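# Coil the rope between the board's two circles

## Task

Lay the whole rope as a coil inside the ring-shaped area between the two circles drawn on the board, with every loop wound in one and the same direction.

## Robot and tools

Robot: two six-joint arms, left_arm and right_arm, each ending in a Robotiq 2F-85 two-finger gripper with a wrist camera. Their measured base positions are about (-0.048, +0.553, +0.028) m for left_arm and (+0.045, -0.638, +0.028) m for right_arm.

Frame: every position, velocity and target is in the scene frame. Its origin is at table-top height, halfway between the arms' nominal bases. +z points up, +x points out over the table, and left_arm sits on the +y side. Arm names do not match left or right in the images. On the gripper itself, the fingers point along its +z axis and close along its y axis. end_effector_position is the spot between the pads when they are shut. Fingertips extend about 19 mm past it when closed and 6 mm when fully open. A block on the wrist sticks out about 10 cm toward the gripper's +x.

Row layout (shared by execute_actions and move): 18 numbers, each in [-1, 1], always sent for both arms. The first 9 are for left_arm: dx, dy, dz, rx, ry, rz, gripper position, force_limit, speed. The next 9 repeat this for right_arm. dx, dy, dz are offsets along the scene axes, where 1.0 equals 0.6 m. rx, ry, rz form one rotation vector (1.0 equals 180 degrees), turning about the Hand target's position. These offsets are measured from the arm's Hand target at the start of that action or move, never from the previous row, so sending the same offset twice moves the arm twice. All zeros for the six pose numbers holds the arm where it is commanded. The gripper numbers are absolute settings, not offsets: position +1 is fully open (85 mm), about -0.8 brings the pads together, -1 closes until blocked. force_limit sets grip strength from -1 (weak) to +1 (strong). speed sets finger speed: about 20 mm/s at -1, 85 at 0, 150 at +1. Both begin at +1. To leave a gripper unchanged, resend its last three numbers; a 0 is a real command. Only a position change of 0.01 or more makes a new force_limit or speed apply.

execute_actions(actions, cameras): actions is a list of actions; each action is a list of up to 15 rows, one per 1/30 s step, and a short action repeats its last row to fill 15 steps. Each action lasts 0.5 s. An empty list returns state plus images. cameras picks images: cam_high, cam_low, cam_board, cam_left_wrist, cam_right_wrist (all 896x504), or ["all"].

move(target, speed, blend, blocking, cameras): drives each gripper in a straight line to the pose given by one row, or through a list of up to 15 rows; every row is an offset from the Hand targets at the move's start. speed is top path speed in m/s, 0.002 to 3.2, default 0.25 (turning up to twice that in rad/s); one value or one per target. blend, in metres, rounds corners of a list; 0 stops at each. Paths do not avoid obstacles or the other arm, last at most 10 s, and lag more when fast. blocking=false returns after about 0.5 s while the move continues. The result adds a move: line such as done, off_target, moving, held or fault; limits=paced means the sent pose was clipped, limits=held means steps were withheld.

wait(seconds 0 to 10), stop() to brake a running move, zoom_image(camera, region [x0, y0, x1, y1] in pixels, at most 504 per side) on the newest image, read_manual for licence text, finished_scene(scene 1 or 2) to end the scene irreversibly.

Results: end_effector_position (m), end_effector_quat_wxyz, velocities, joint positions and torques (positive toward larger joint angle; includes the arm's own weight), Hand target (your last commanded pose after clipping; next offsets start here), Tool commands. object_status: 0 moving, 1 blocked while opening, 2 blocked while closing (a grip), 3 reached the set position or pads met. position_measured is in counts: 3 open, 78 about 60 mm, 130 about 40 mm, 180 about 20 mm, 230 pads touching. Action results also list positions at some steps. A gripper often rests short of its Hand target; the next command, even zeros, asks for it again, and a remaining gap can be sent as an offset. Orientation requests are clipped to within 32 degrees of the current one per step.

Avoid: anything leaving the table; dropping or flinging rope; fast impacts; commanding poses beyond a firm contact (the arms are stiff). About 150 N outside force or a joint reaching its torque limit (wrists only about 32 to 35 N m) stops the arm for 10 s. Keep the arms and grippers apart; closing on the other arm's fingers counts as a press. Do not route paths near an arm's own base. Long holds with a stretched arm heat motors; a MOTOR HOT line warns, and 85 °C brakes that arm for 30 to 60 s.

Each tool is called after ">>>" by a JSON object that holds its "method" and its "body", one argument or row to a line.

## Session

>>> {"method": "execute_actions", "body": {
  "actions": []
}}

Scene clock: 0.00 s.
left_arm: end_effector_position=(+0.2738, +0.2992, +0.3334) position_measured=3 object_status=3 end_effector_quat_wxyz=(-0.236, +0.538, +0.787, +0.191) | right_arm: end_effector_position=(+0.6413, -0.2357, +0.1095) position_measured=3 object_status=3 end_effector_quat_wxyz=(-0.431, -0.064, +0.898, -0.056)
Joint positions: left_arm=[1.978 -1.755 2.109 -1.311 -1.505 0.012] | right_arm=[3.449 -0.922 1.553 -1.306 -1.485 0.127]
Joint velocities: within noise
Joint torques (N m): no reading
Hand target: left_arm +0.2738, +0.2992, +0.3334; -0.236, +0.538, +0.787, +0.191 | right_arm +0.6413, -0.2357, +0.1095; -0.431, -0.064, +0.898, -0.056
Tool commands: left_gripper/position=+1.0 left_gripper/force_limit=+1.0 left_gripper/speed=+1.0 right_gripper/position=+1.0 right_gripper/force_limit=+1.0 right_gripper/speed=+1.0

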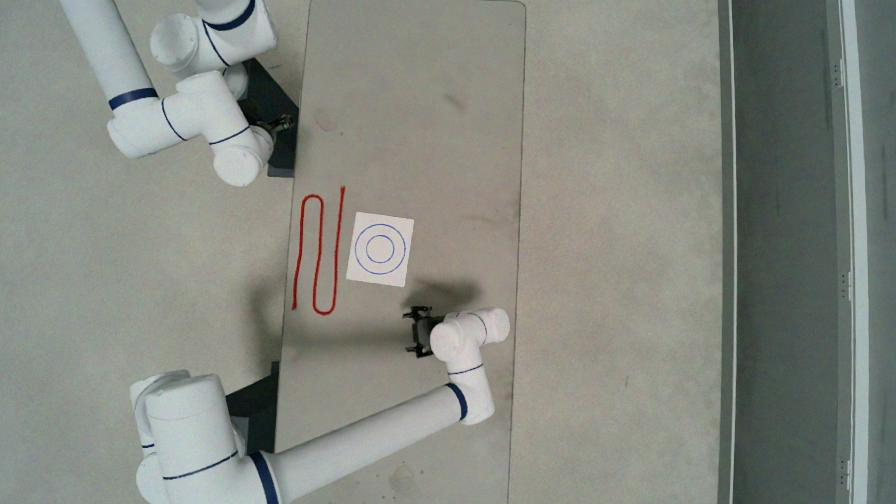

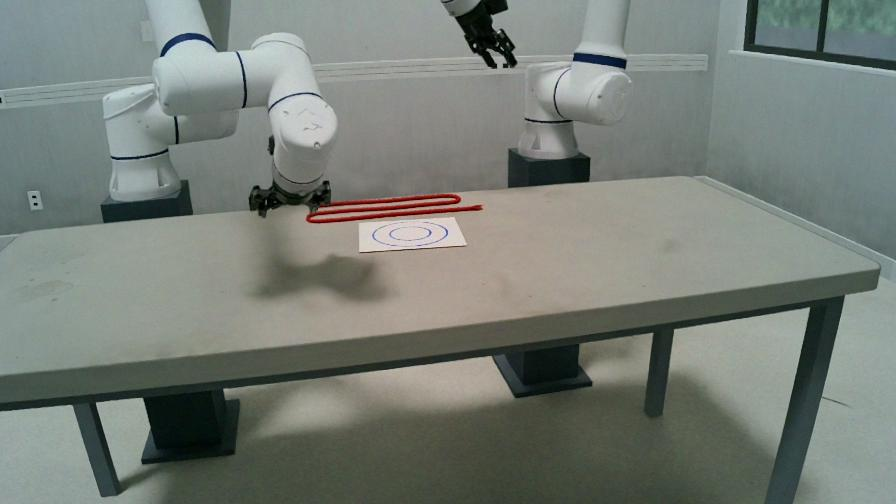

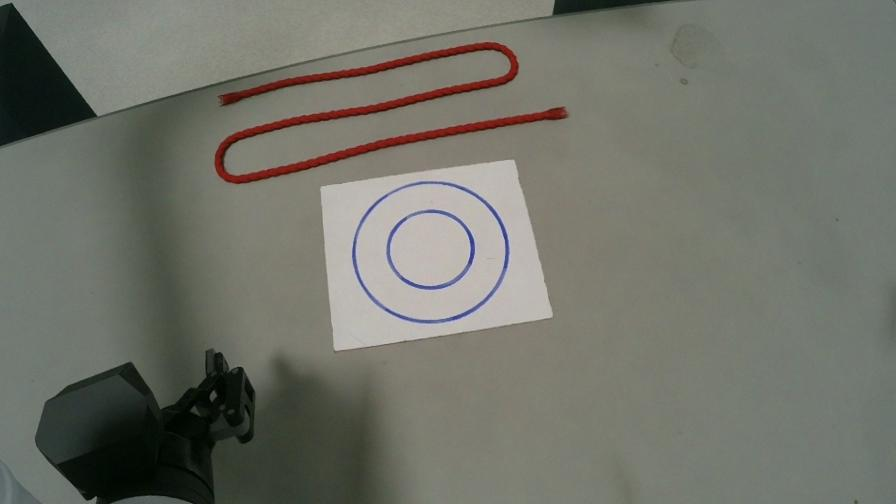

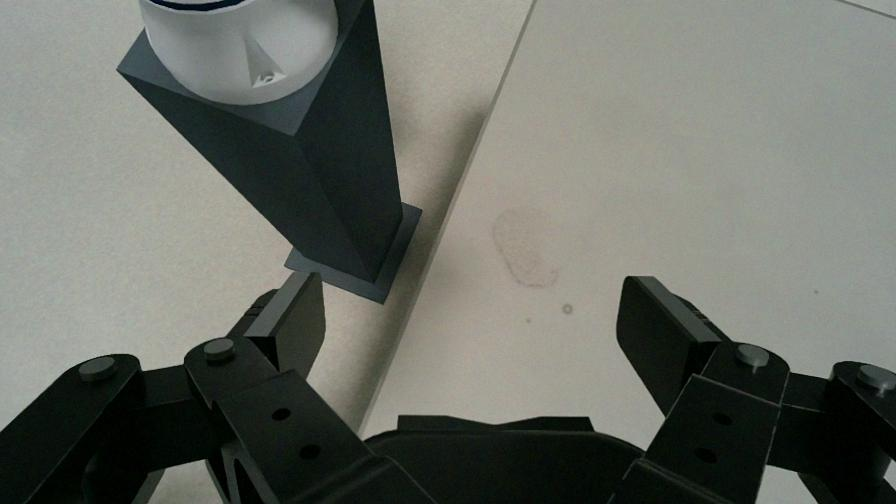

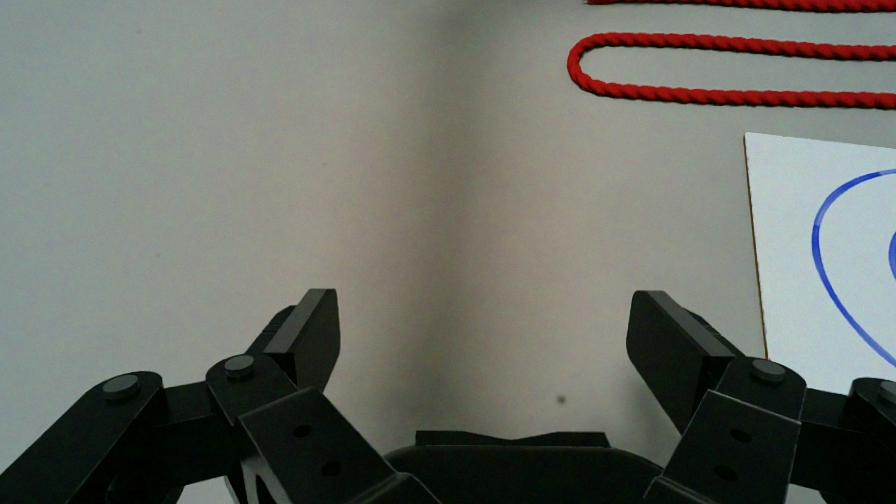

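>>> {"method": "zoom_image", "body": {
  "camera": "cam_board",
  "region": [200, 20, 600, 360]
}}

>>> {"method": "zoom_image", "body": {
  "camera": "cam_high",
  "region": [270, 160, 450, 340]
}}

Scaled by 1.260 from the camera's 896x504 image, which has a finer 1280x720 frame.

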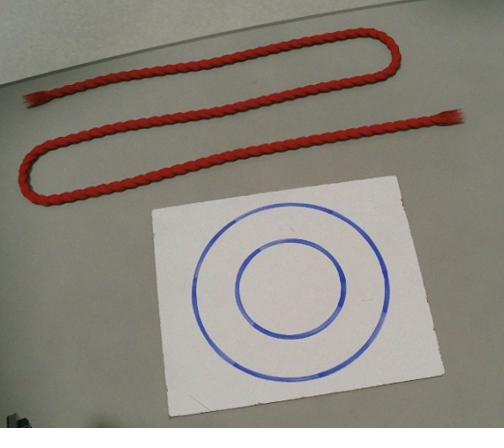

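Scaled by 2.800 from the camera's 896x504 image, which has a finer 1280x720 frame.

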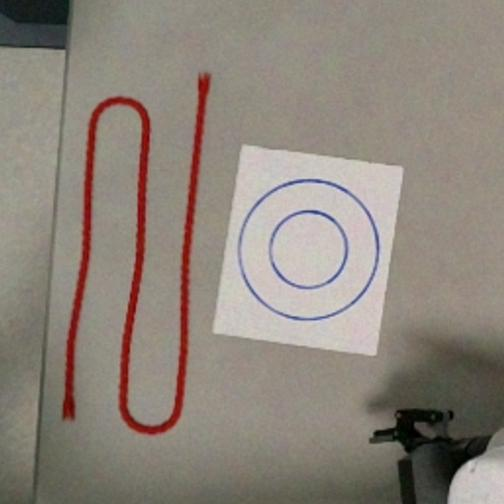

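>>> {"method": "move", "body": {
  "target": [
    [0.0437,0.7513,0.194,0,0,0.389,1,1,1,-0.1022,0.2262,0.3675,-0.1966,-0.2553,-0.5042,0.0,0,0],
    [0.0437,0.7513,0.194,0,0,0.389,1,1,1,-0.4022,0.7095,0.1508,-0.1966,-0.2553,-0.5042,0.0,0,0]
  ],
  "blend": 0.05,
  "speed": 0.4,
  "cameras": ["all"]
}}

Scene clock: 73.80 s.
left_arm: end_effector_position=(+0.3000, +0.7500, +0.4498) position_measured=3 object_status=3 end_effector_quat_wxyz=(-0.303, -0.011, +0.953, +0.021) | right_arm: end_effector_position=(+0.4000, +0.1900, +0.2001) position_measured=128 object_status=3 end_effector_quat_wxyz=(+0.000, +0.707, +0.707, +0.000)
Joint positions: left_arm=[3.164 -1.818 1.947 -1.084 -1.526 -0.017] | right_arm=[4.107 -1.107 1.647 -2.111 -1.571 2.539]
Joint torques (N m): left_arm=[18.64 -15.14 -63.1 -0.19 1.74 2.67] | right_arm=[31.11 -64.66 -52.98 -1.81 -0.77 2.02]
Hand target: left_arm +0.3000, +0.7500, +0.4498; -0.303, -0.011, +0.953, +0.021 | right_arm +0.3999, +0.1900, +0.2000; +0.000, +0.707, +0.707, +0.000
Off the commanded pose: left_arm 0.000 m, 0 deg | right_arm 0.000 m, 0 deg.
move: done

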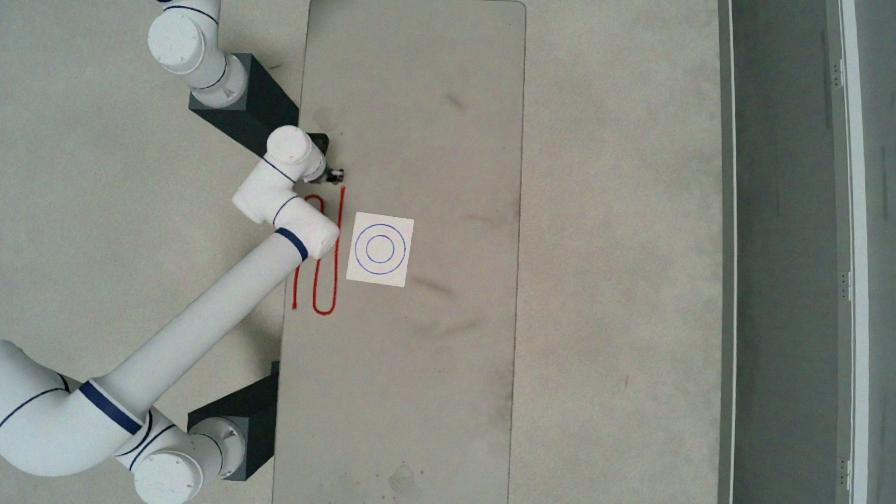

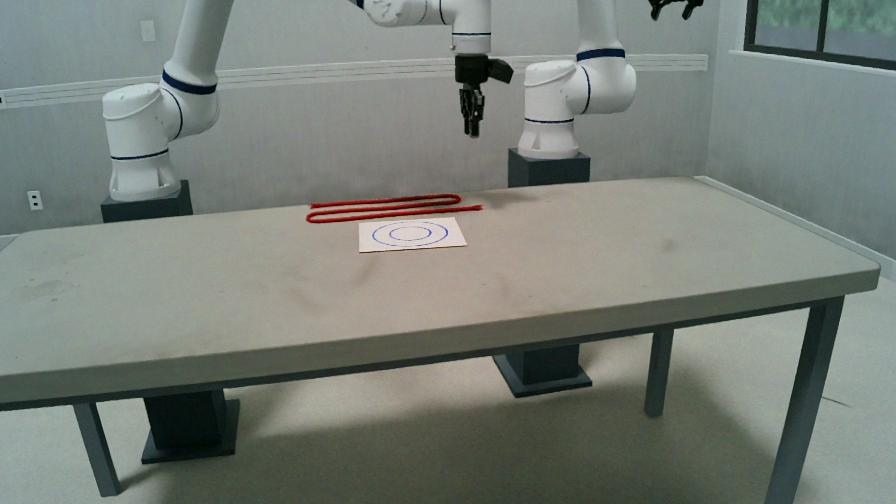

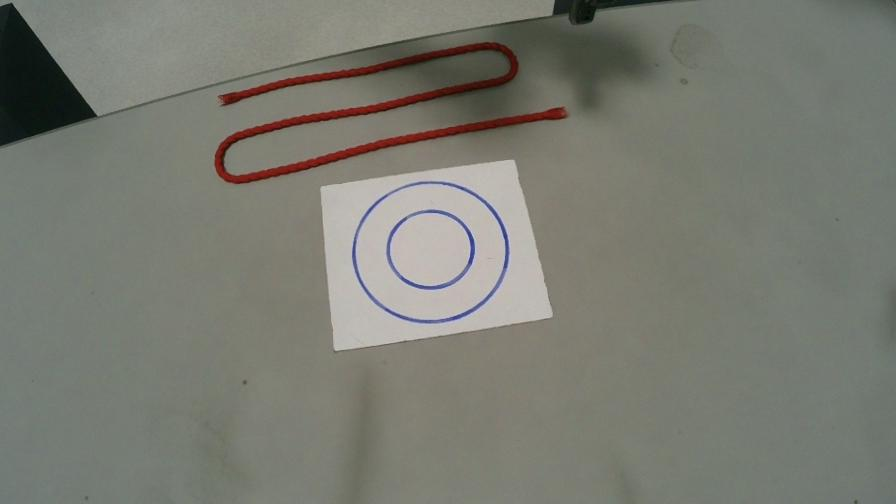

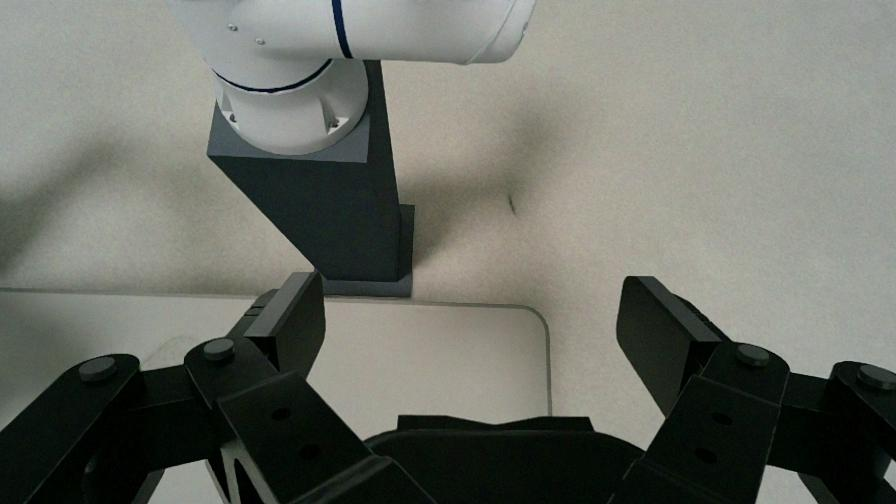

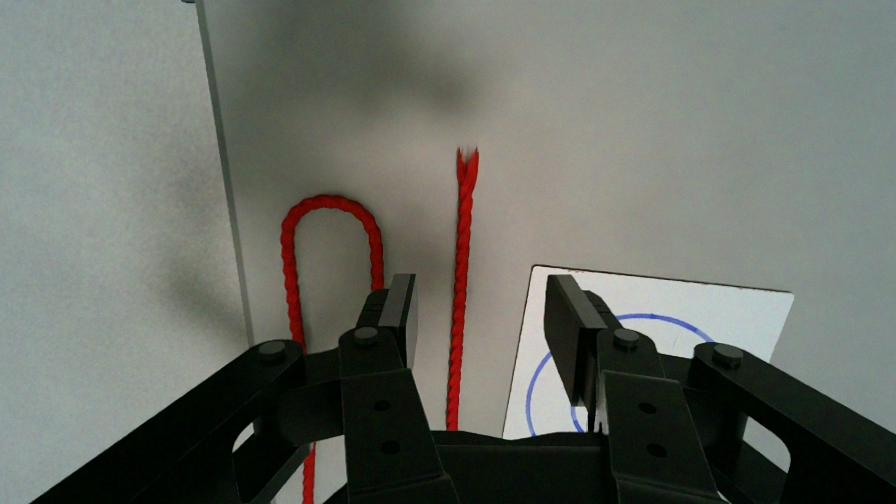

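>>> {"method": "zoom_image", "body": {
  "camera": "cam_right_wrist",
  "region": [360, 120, 560, 300]
}}

>>> {"method": "zoom_image", "body": {
  "camera": "cam_right_wrist",
  "region": [480, 230, 820, 450]
}}

Scaled by 2.520 from the camera's 896x504 image, which has a finer 1280x720 frame.

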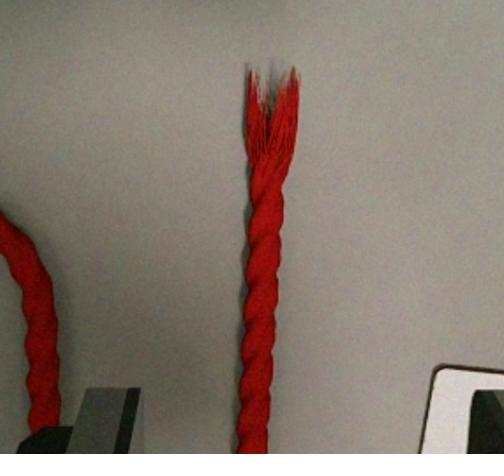

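Scaled by 1.482 from the camera's 896x504 image, which has a finer 1280x720 frame.

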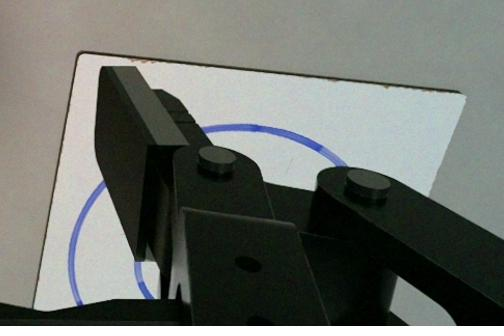

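>>> {"method": "move", "body": {
  "target": [0,0,0,0,0,0,1,1,1,0.0058,-0.0217,-0.25,0,0,0,0.0,0,0],
  "speed": 0.2,
  "cameras": ["cam_low", "cam_board", "cam_right_wrist"]
}}

Scene clock: 88.73 s.
left_arm: end_effector_position=(+0.3000, +0.7500, +0.4498) position_measured=3 object_status=3 end_effector_quat_wxyz=(-0.303, -0.011, +0.953, +0.021) | right_arm: end_effector_position=(+0.4034, +0.1770, +0.0501) position_measured=128 object_status=3 end_effector_quat_wxyz=(+0.000, +0.707, +0.707, +0.000)
Joint positions: left_arm=[3.164 -1.818 1.947 -1.084 -1.526 -0.017] | right_arm=[4.095 -0.97 1.748 -2.349 -1.572 2.528]
Joint torques (N m): left_arm=[17.93 -16.32 -62.54 -0.07 1.89 3.06] | right_arm=[-16.8 -68.32 -31.26 -14.22 2.13 -1.23]
Hand target: left_arm +0.3000, +0.7500, +0.4498; -0.303, -0.011, +0.953, +0.021 | right_arm +0.4034, +0.1770, +0.0500; +0.000, +0.707, +0.707, +0.000
Off the commanded pose: left_arm 0.000 m, 0 deg | right_arm 0.000 m, 0 deg.
move: done
Images, in order (width x height): cam_low 896x504, cam_board 896x504, cam_right_wrist 896x504.

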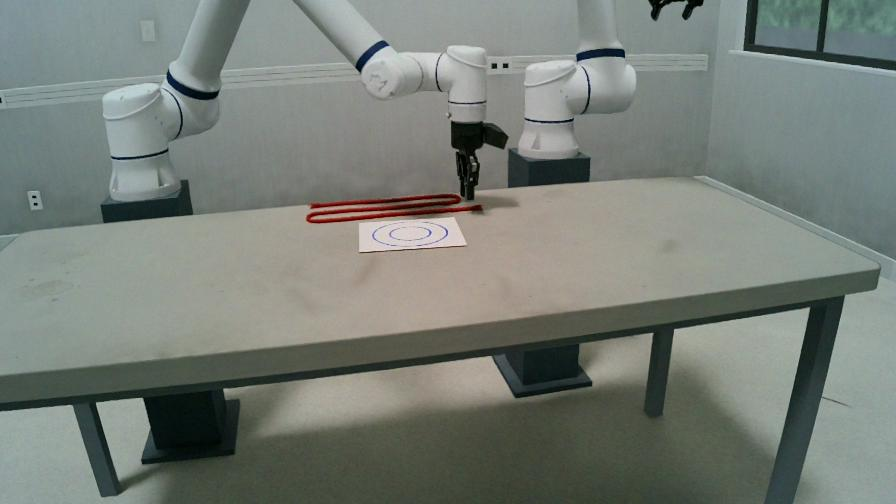

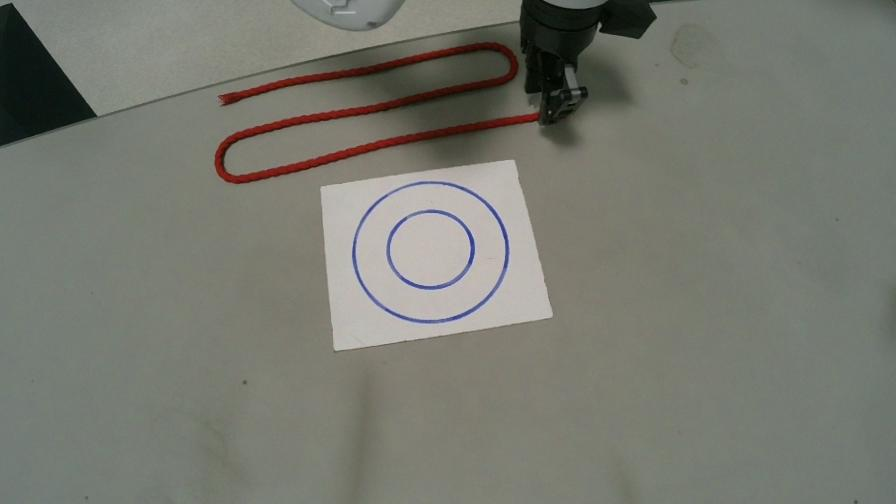

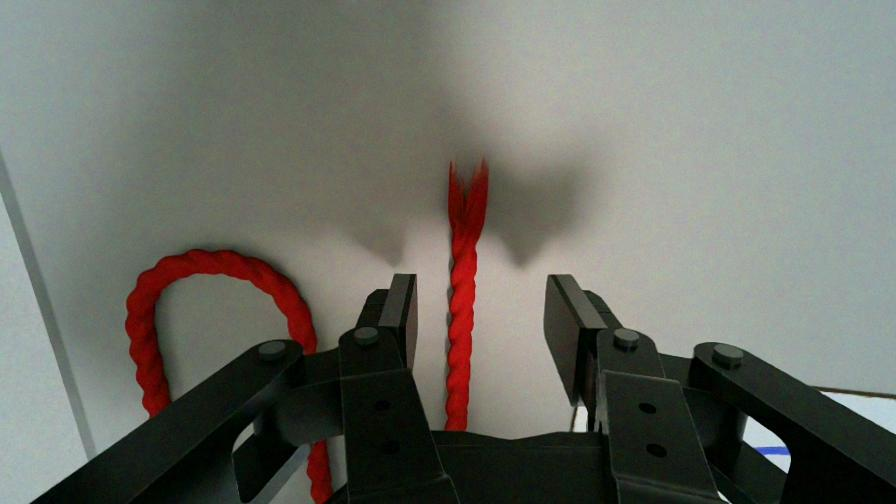

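>>> {"method": "zoom_image", "body": {
  "camera": "cam_right_wrist",
  "region": [100, 140, 560, 440]
}}

>>> {"method": "zoom_image", "body": {
  "camera": "cam_low",
  "region": [400, 140, 540, 240]
}}

>>> {"method": "zoom_image", "body": {
  "camera": "cam_board",
  "region": [440, 20, 660, 180]
}}

Scaled by 1.096 from the camera's 896x504 image, which has a finer 1280x720 frame.

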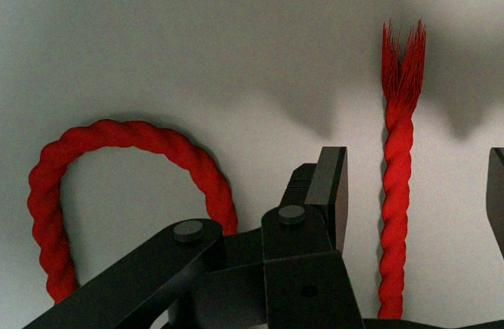

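Scaled by 3.600 from the camera's 896x504 image, which has a finer 1280x720 frame.

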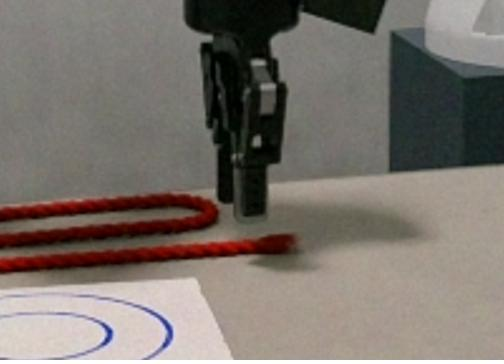

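Scaled by 2.291 from the camera's 896x504 image, which has a finer 1280x720 frame.

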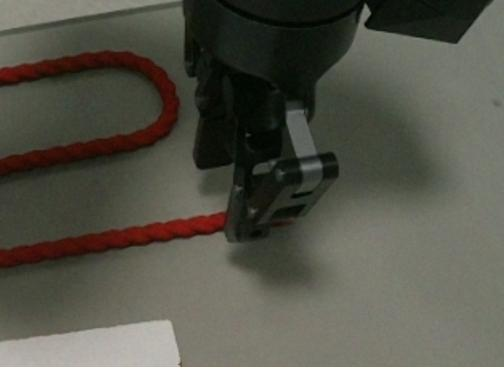

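>>> {"method": "move", "body": {
  "target": [0,0,0,0,0,0,1,1,1,-0.0075,0,-0.02,0,0,0,0.0,0,0],
  "speed": 0.05,
  "cameras": ["cam_low", "cam_right_wrist"]
}}

>>> {"method": "zoom_image", "body": {
  "camera": "cam_low",
  "region": [430, 170, 510, 220]
}}

>>> {"method": "zoom_image", "body": {
  "camera": "cam_right_wrist",
  "region": [380, 140, 600, 300]
}}

Scene clock: 100.17 s.
left_arm: end_effector_position=(+0.3000, +0.7500, +0.4498) position_measured=3 object_status=3 end_effector_quat_wxyz=(-0.303, -0.011, +0.953, +0.021) | right_arm: end_effector_position=(+0.3990, +0.1770, +0.0381) position_measured=128 object_status=3 end_effector_quat_wxyz=(+0.000, +0.707, +0.707, +0.000)
Joint positions: left_arm=[3.164 -1.818 1.947 -1.084 -1.526 -0.017] | right_arm=[4.1 -0.958 1.756 -2.368 -1.571 2.532]
Joint torques (N m): left_arm=[16.69 -15.26 -62.35 0.16 1.8 2.64] | right_arm=[30.67 -70.8 -30.58 -13.75 2.15 0.67]
Hand target: left_arm +0.3000, +0.7500, +0.4498; -0.303, -0.011, +0.953, +0.021 | right_arm +0.3989, +0.1770, +0.0380; +0.000, +0.707, +0.707, +0.000
Off the commanded pose: left_arm 0.000 m, 0 deg | right_arm 0.000 m, 0 deg.
move: done
Images, in order (width x height): cam_low 896x504, cam_right_wrist 896x504.

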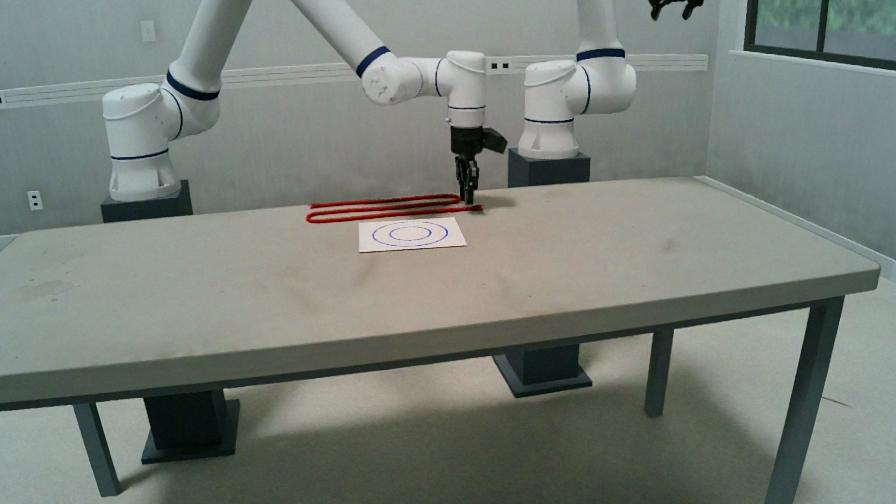

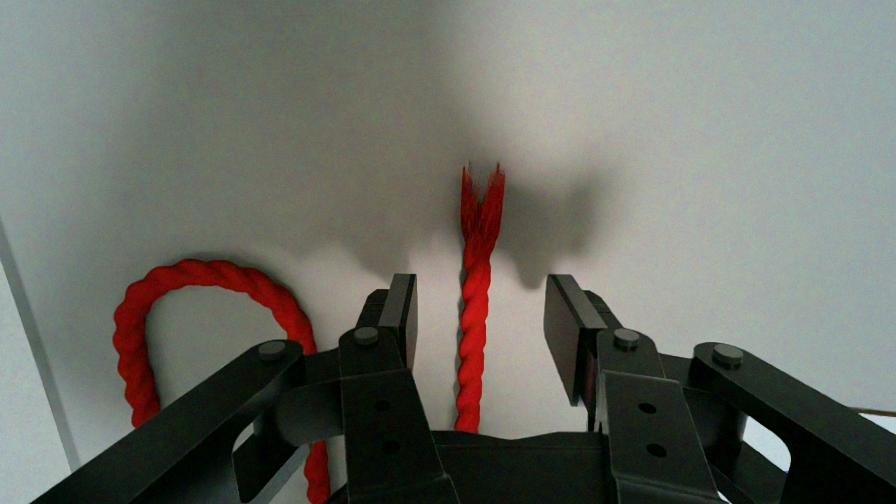

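Scaled by 6.300 from the camera's 896x504 image, which has a finer 1280x720 frame.

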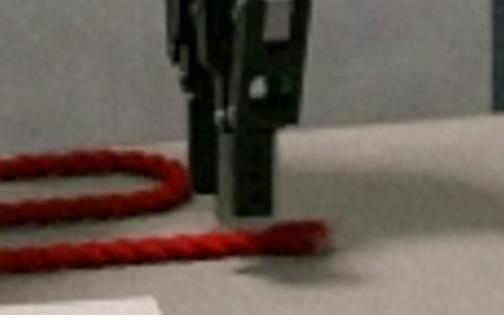

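Scaled by 2.291 from the camera's 896x504 image, which has a finer 1280x720 frame.

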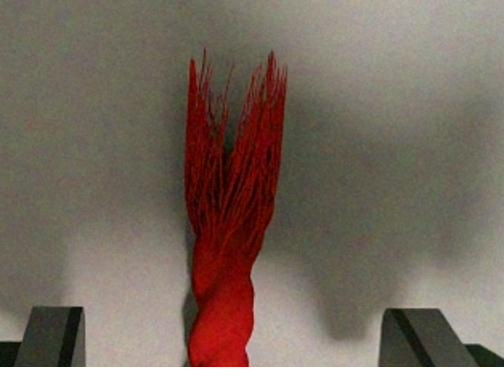

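>>> {"method": "move", "body": {
  "target": [0,0,0,0,0,0,1,1,1,0,0,-0.0133,0,0,0,0.0,0,0],
  "speed": 0.03,
  "cameras": ["cam_low", "cam_right_wrist"]
}}

>>> {"method": "zoom_image", "body": {
  "camera": "cam_low",
  "region": [430, 170, 510, 220]
}}

>>> {"method": "zoom_image", "body": {
  "camera": "cam_right_wrist",
  "region": [380, 140, 600, 300]
}}

Scene clock: 107.43 s.
left_arm: end_effector_position=(+0.3000, +0.7500, +0.4498) position_measured=3 object_status=3 end_effector_quat_wxyz=(-0.303, -0.011, +0.953, +0.021) | right_arm: end_effector_position=(+0.3989, +0.1770, +0.0301) position_measured=128 object_status=3 end_effector_quat_wxyz=(+0.000, +0.707, +0.707, +0.000)
Joint positions: left_arm=[3.164 -1.818 1.947 -1.084 -1.526 -0.017] | right_arm=[4.1 -0.949 1.758 -2.38 -1.571 2.532]
Joint torques (N m): left_arm=[13.91 -16.9 -61.76 -0.39 2.16 2.85] | right_arm=[29.1 -73.57 -29.91 -13.84 1.34 0.83]
Hand target: left_arm +0.3000, +0.7500, +0.4498; -0.303, -0.011, +0.953, +0.021 | right_arm +0.3989, +0.1770, +0.0300; +0.000, +0.707, +0.707, +0.000
Off the commanded pose: left_arm 0.000 m, 0 deg | right_arm 0.000 m, 0 deg.
move: done
Images, in order (width x height): cam_low 896x504, cam_right_wrist 896x504.

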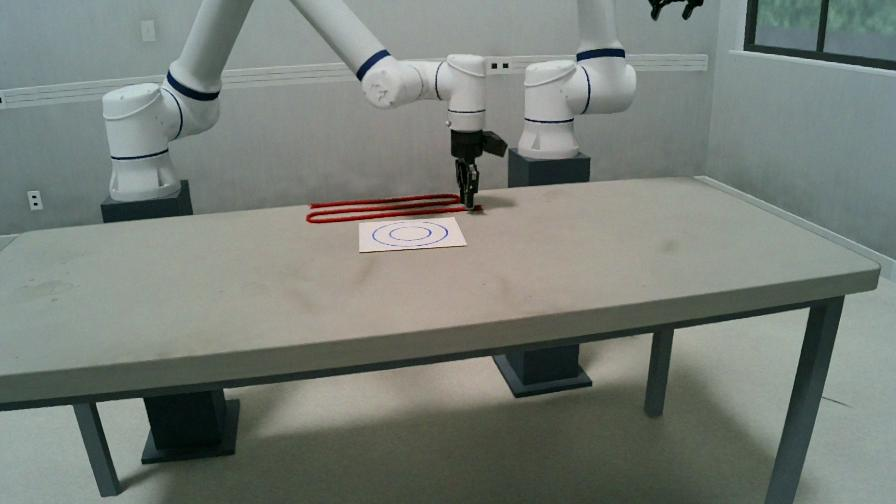

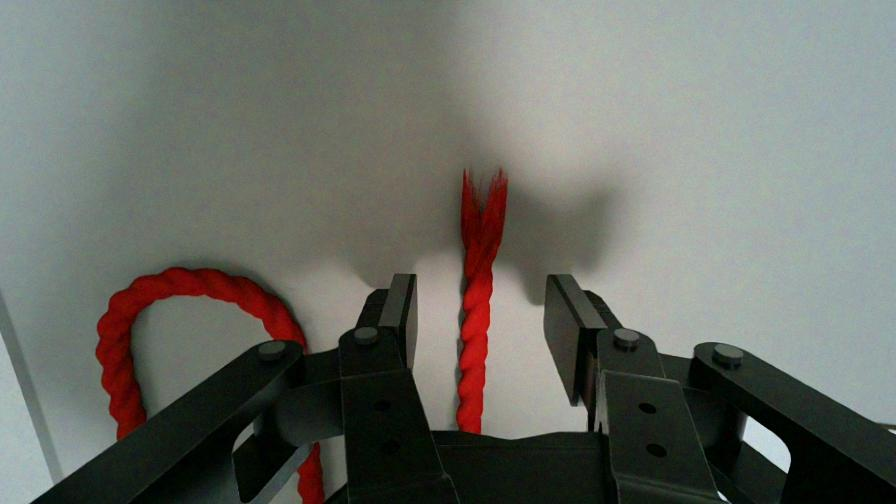

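Scaled by 6.300 from the camera's 896x504 image, which has a finer 1280x720 frame.

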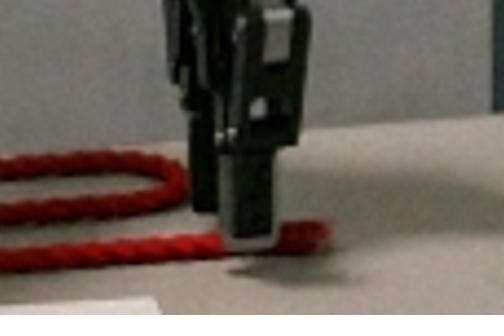

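Scaled by 2.291 from the camera's 896x504 image, which has a finer 1280x720 frame.

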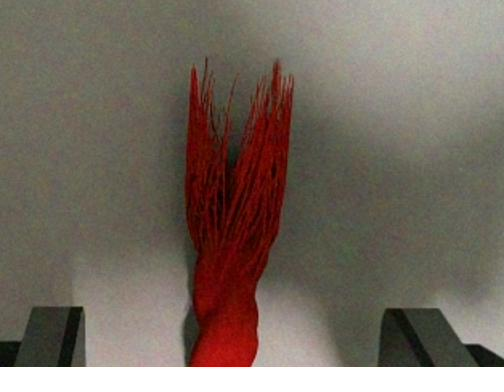

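>>> {"method": "move", "body": {
  "target": [0,0,0,0,0,0,1,1,1,0,0,-0.005,0,0,0,0.0,0,0],
  "speed": 0.02,
  "cameras": ["cam_low", "cam_right_wrist"]
}}

>>> {"method": "zoom_image", "body": {
  "camera": "cam_low",
  "region": [440, 185, 500, 225]
}}

>>> {"method": "zoom_image", "body": {
  "camera": "cam_right_wrist",
  "region": [360, 220, 600, 460]
}}

Scene clock: 109.83 s.
left_arm: end_effector_position=(+0.3000, +0.7500, +0.4498) position_measured=3 object_status=3 end_effector_quat_wxyz=(-0.303, -0.011, +0.953, +0.021) | right_arm: end_effector_position=(+0.3989, +0.1770, +0.0270) position_measured=128 object_status=3 end_effector_quat_wxyz=(+0.000, +0.707, +0.707, +0.000)
Joint positions: left_arm=[3.164 -1.818 1.947 -1.084 -1.526 -0.017] | right_arm=[4.1 -0.945 1.759 -2.384 -1.571 2.532]
Joint torques (N m): left_arm=[15.08 -15.57 -62.81 -0.19 1.88 2.78] | right_arm=[30.2 -70.61 -29.55 -13.51 0.99 0.8]
Hand target: left_arm +0.3000, +0.7500, +0.4498; -0.303, -0.011, +0.953, +0.021 | right_arm +0.3989, +0.1770, +0.0270; +0.000, +0.707, +0.707, +0.000
Off the commanded pose: left_arm 0.000 m, 0 deg | right_arm 0.000 m, 0 deg.
move: done
Images, in order (width x height): cam_low 896x504, cam_right_wrist 896x504.

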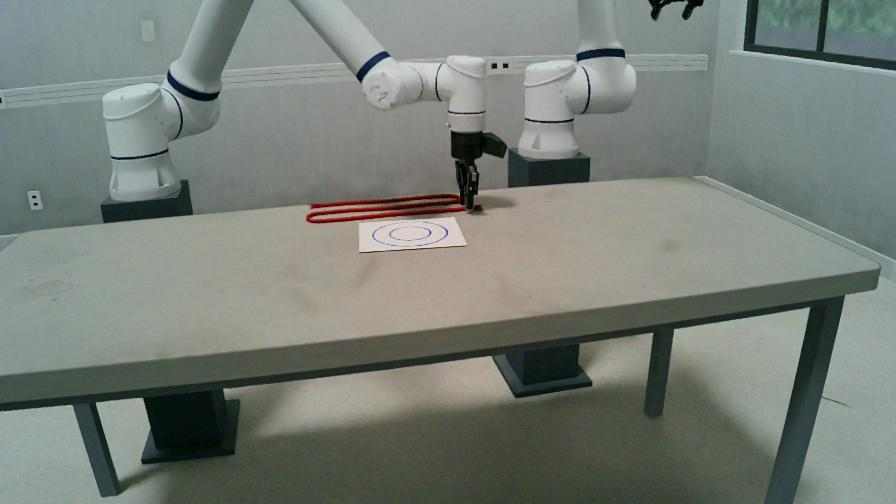

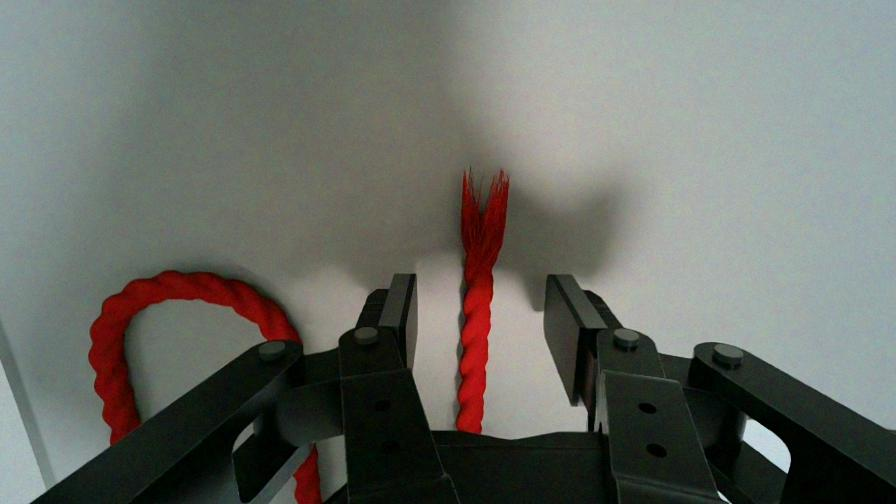

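Scaled by 8.400 from the camera's 896x504 image, which has a finer 1280x720 frame.

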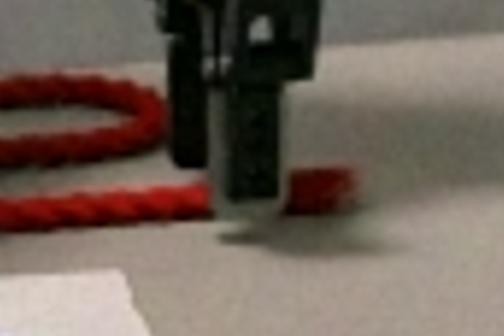

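Scaled by 2.100 from the camera's 896x504 image, which has a finer 1280x720 frame.

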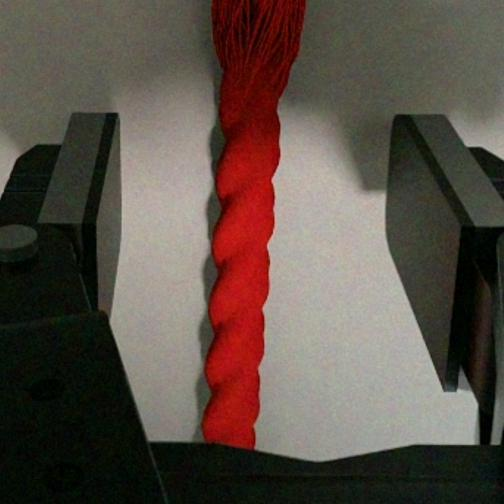

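>>> {"method": "move", "body": {
  "target": [0,0,0,0,0,0,1,1,1,0,0,-0.0042,0,0,0,0.0,0,0],
  "speed": 0.01,
  "cameras": ["cam_low"]
}}

>>> {"method": "zoom_image", "body": {
  "camera": "cam_low",
  "region": [440, 185, 500, 225]
}}

Scene clock: 112.03 s.
left_arm: end_effector_position=(+0.3000, +0.7500, +0.4498) position_measured=3 object_status=3 end_effector_quat_wxyz=(-0.303, -0.011, +0.953, +0.021) | right_arm: end_effector_position=(+0.3989, +0.1770, +0.0245) position_measured=128 object_status=3 end_effector_quat_wxyz=(+0.000, +0.707, +0.707, +0.000)
Joint positions: left_arm=[3.164 -1.818 1.947 -1.084 -1.526 -0.017] | right_arm=[4.1 -0.942 1.759 -2.388 -1.571 2.532]
Joint torques (N m): left_arm=[15.74 -17.46 -61.76 0.13 1.89 2.58] | right_arm=[28.17 -70.67 -29.18 -14.06 0.51 0.9]
Hand target: left_arm +0.3000, +0.7500, +0.4498; -0.303, -0.011, +0.953, +0.021 | right_arm +0.3989, +0.1770, +0.0245; +0.000, +0.707, +0.707, +0.000
Off the commanded pose: left_arm 0.000 m, 0 deg | right_arm 0.000 m, 0 deg.
move: done
Images, in order (width x height): cam_low 896x504.

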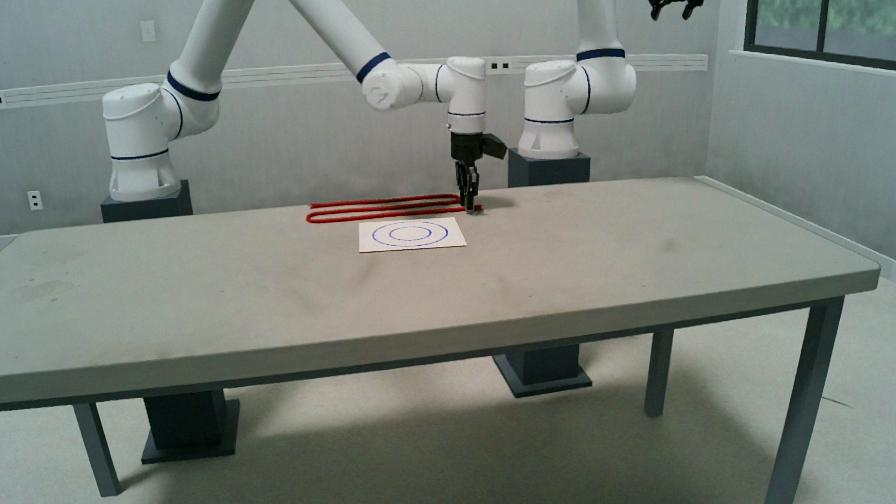

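Scaled by 8.400 from the camera's 896x504 image, which has a finer 1280x720 frame.

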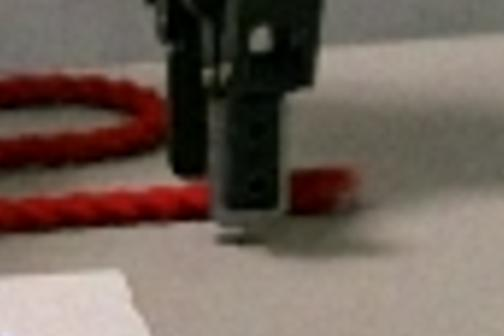

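>>> {"method": "move", "body": {
  "target": [0,0,0,0,0,0,1,1,1,0,0,-0.001,0,0,0,-1.0,-0.8,-1],
  "speed": 0.01,
  "cameras": ["cam_low", "cam_right_wrist"]
}}

>>> {"method": "zoom_image", "body": {
  "camera": "cam_right_wrist",
  "region": [360, 120, 600, 360]
}}

Scene clock: 116.03 s.
left_arm: end_effector_position=(+0.3000, +0.7500, +0.4498) position_measured=3 object_status=3 end_effector_quat_wxyz=(-0.303, -0.011, +0.953, +0.021) | right_arm: end_effector_position=(+0.3989, +0.1770, +0.0239) position_measured=212 object_status=0 end_effector_quat_wxyz=(+0.000, +0.707, +0.707, +0.000)
Joint positions: left_arm=[3.164 -1.818 1.947 -1.084 -1.526 -0.017] | right_arm=[4.1 -0.941 1.759 -2.389 -1.571 2.532]
Joint torques (N m): left_arm=[15.96 -17.3 -61.95 0.02 2.1 2.42] | right_arm=[27.2 -70.79 -29.31 -13.79 -0.39 0.76]
Hand target: left_arm +0.3000, +0.7500, +0.4498; -0.303, -0.011, +0.953, +0.021 | right_arm +0.3989, +0.1770, +0.0239; +0.000, +0.707, +0.707, +0.000
Off the commanded pose: left_arm 0.000 m, 0 deg | right_arm 0.000 m, 0 deg.
move: done
Images, in order (width x height): cam_low 896x504, cam_right_wrist 896x504.

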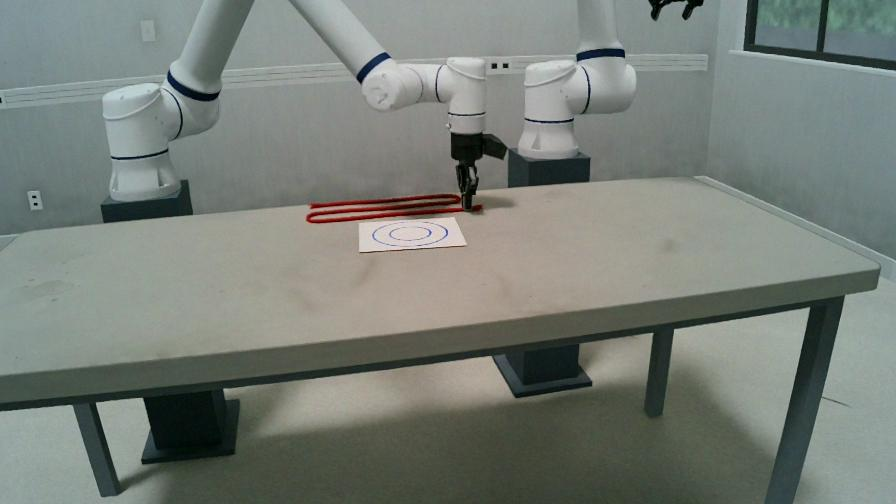

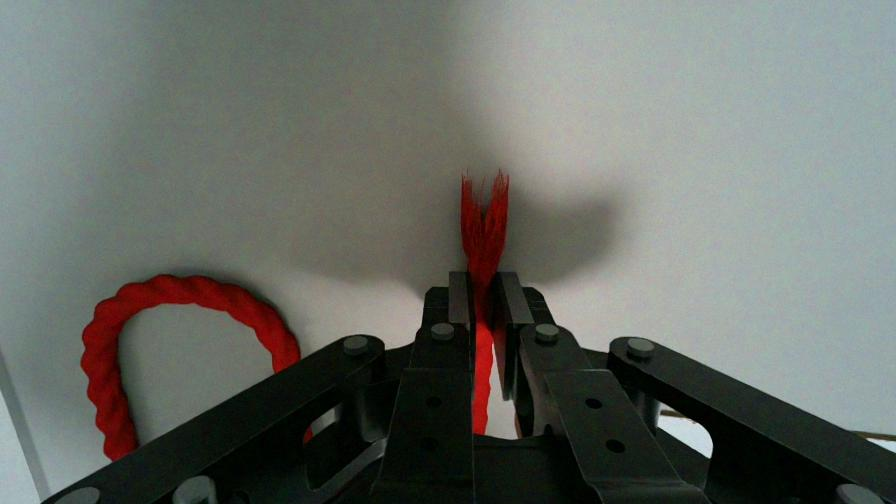

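Scaled by 2.100 from the camera's 896x504 image, which has a finer 1280x720 frame.

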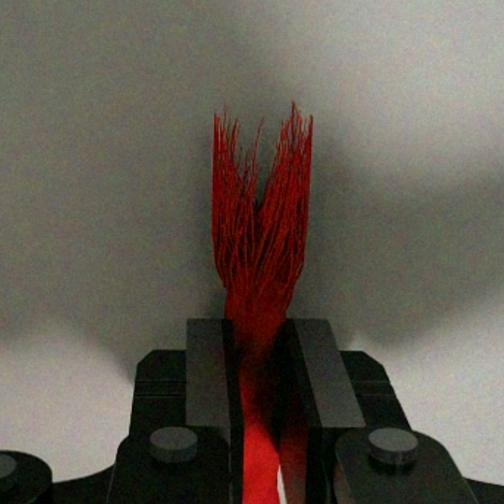

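>>> {"method": "wait", "body": {
  "seconds": 0.3
}}

Scene clock: 117.13 s.
left_arm: end_effector_position=(+0.3000, +0.7500, +0.4498) position_measured=3 object_status=3 end_effector_quat_wxyz=(-0.303, -0.011, +0.953, +0.021) | right_arm: end_effector_position=(+0.3989, +0.1770, +0.0239) position_measured=212 object_status=2 end_effector_quat_wxyz=(+0.000, +0.707, +0.707, +0.000)
Joint positions: left_arm=[3.164 -1.818 1.947 -1.084 -1.526 -0.017] | right_arm=[4.1 -0.941 1.759 -2.389 -1.571 2.532]
Joint torques (N m): left_arm=[16.61 -15.19 -62.33 0.02 1.51 2.48] | right_arm=[26.54 -70.11 -29.08 -13.22 -0.51 0.64]
Hand target: left_arm +0.3000, +0.7500, +0.4498; -0.303, -0.011, +0.953, +0.021 | right_arm +0.3989, +0.1770, +0.0239; +0.000, +0.707, +0.707, +0.000
Tool commands: left_gripper/position=+1.0 left_gripper/force_limit=+1.0 left_gripper/speed=+1.0 right_gripper/position=-1.0 right_gripper/force_limit=-0.8 right_gripper/speed=-1.0
Off the commanded pose: left_arm 0.000 m, 0 deg | right_arm 0.000 m, 0 deg.
wait: 0.30 s; at rest from the start

>>> {"method": "move", "body": {
  "target": [0,0,0,0,0,0,1,1,1,0,-0.02,0.2,0,0,0,-1.0,-0.8,-1],
  "speed": 0.1,
  "cameras": ["cam_low", "cam_board"]
}}

>>> {"method": "zoom_image", "body": {
  "camera": "cam_low",
  "region": [290, 120, 520, 240]
}}

Scene clock: 119.87 s.
left_arm: end_effector_position=(+0.3000, +0.7500, +0.4498) position_measured=3 object_status=3 end_effector_quat_wxyz=(-0.303, -0.011, +0.953, +0.021) | right_arm: end_effector_position=(+0.3989, +0.1650, +0.1437) position_measured=212 object_status=2 end_effector_quat_wxyz=(+0.000, +0.707, +0.707, +0.000)
Joint positions: left_arm=[3.164 -1.818 1.947 -1.084 -1.526 -0.017] | right_arm=[4.092 -1.088 1.735 -2.218 -1.571 2.524]
Joint torques (N m): left_arm=[14.96 -14.36 -62.1 -0.27 1.76 2.56] | right_arm=[-15.98 -103.79 -50.42 -0.58 -0.44 -2.33]
Hand target: left_arm +0.3000, +0.7500, +0.4498; -0.303, -0.011, +0.953, +0.021 | right_arm +0.3989, +0.1650, +0.1439; +0.000, +0.707, +0.707, +0.000
Off the commanded pose: left_arm 0.000 m, 0 deg | right_arm 0.000 m, 0 deg.
move: done
Images, in order (width x height): cam_low 896x504, cam_board 896x504.

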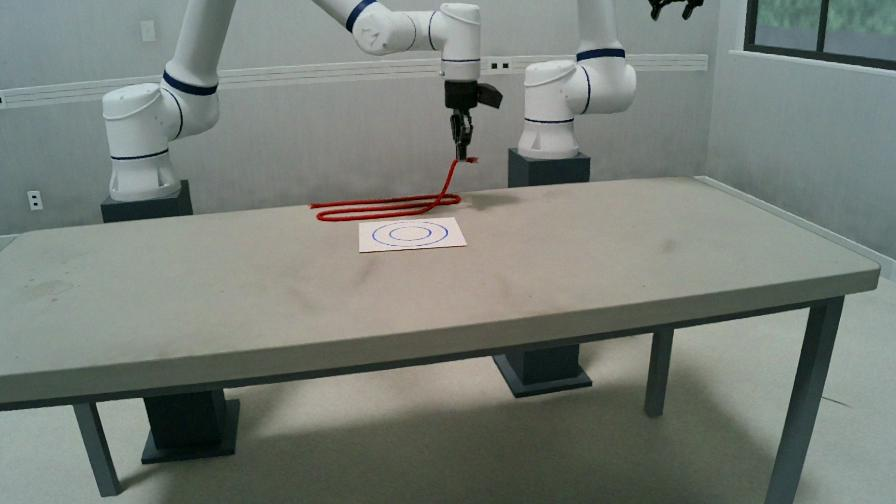

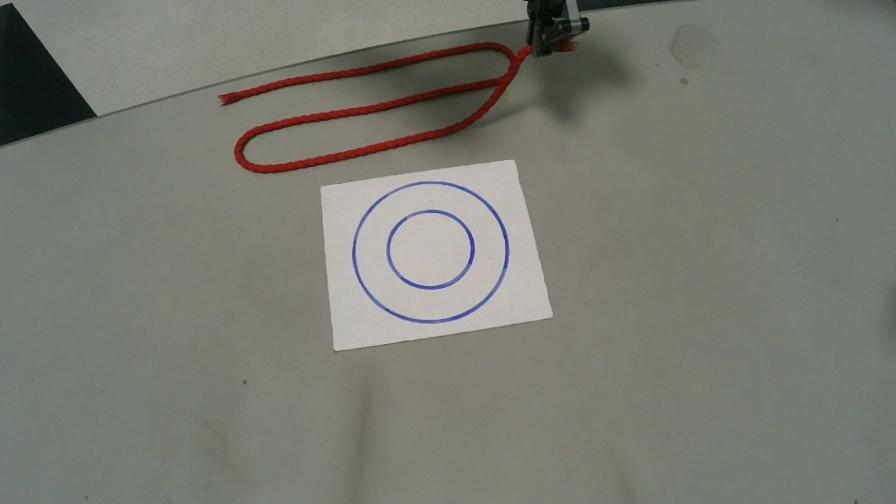

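Scaled by 2.191 from the camera's 896x504 image, which has a finer 1280x720 frame.

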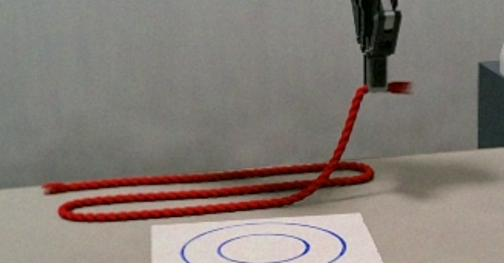

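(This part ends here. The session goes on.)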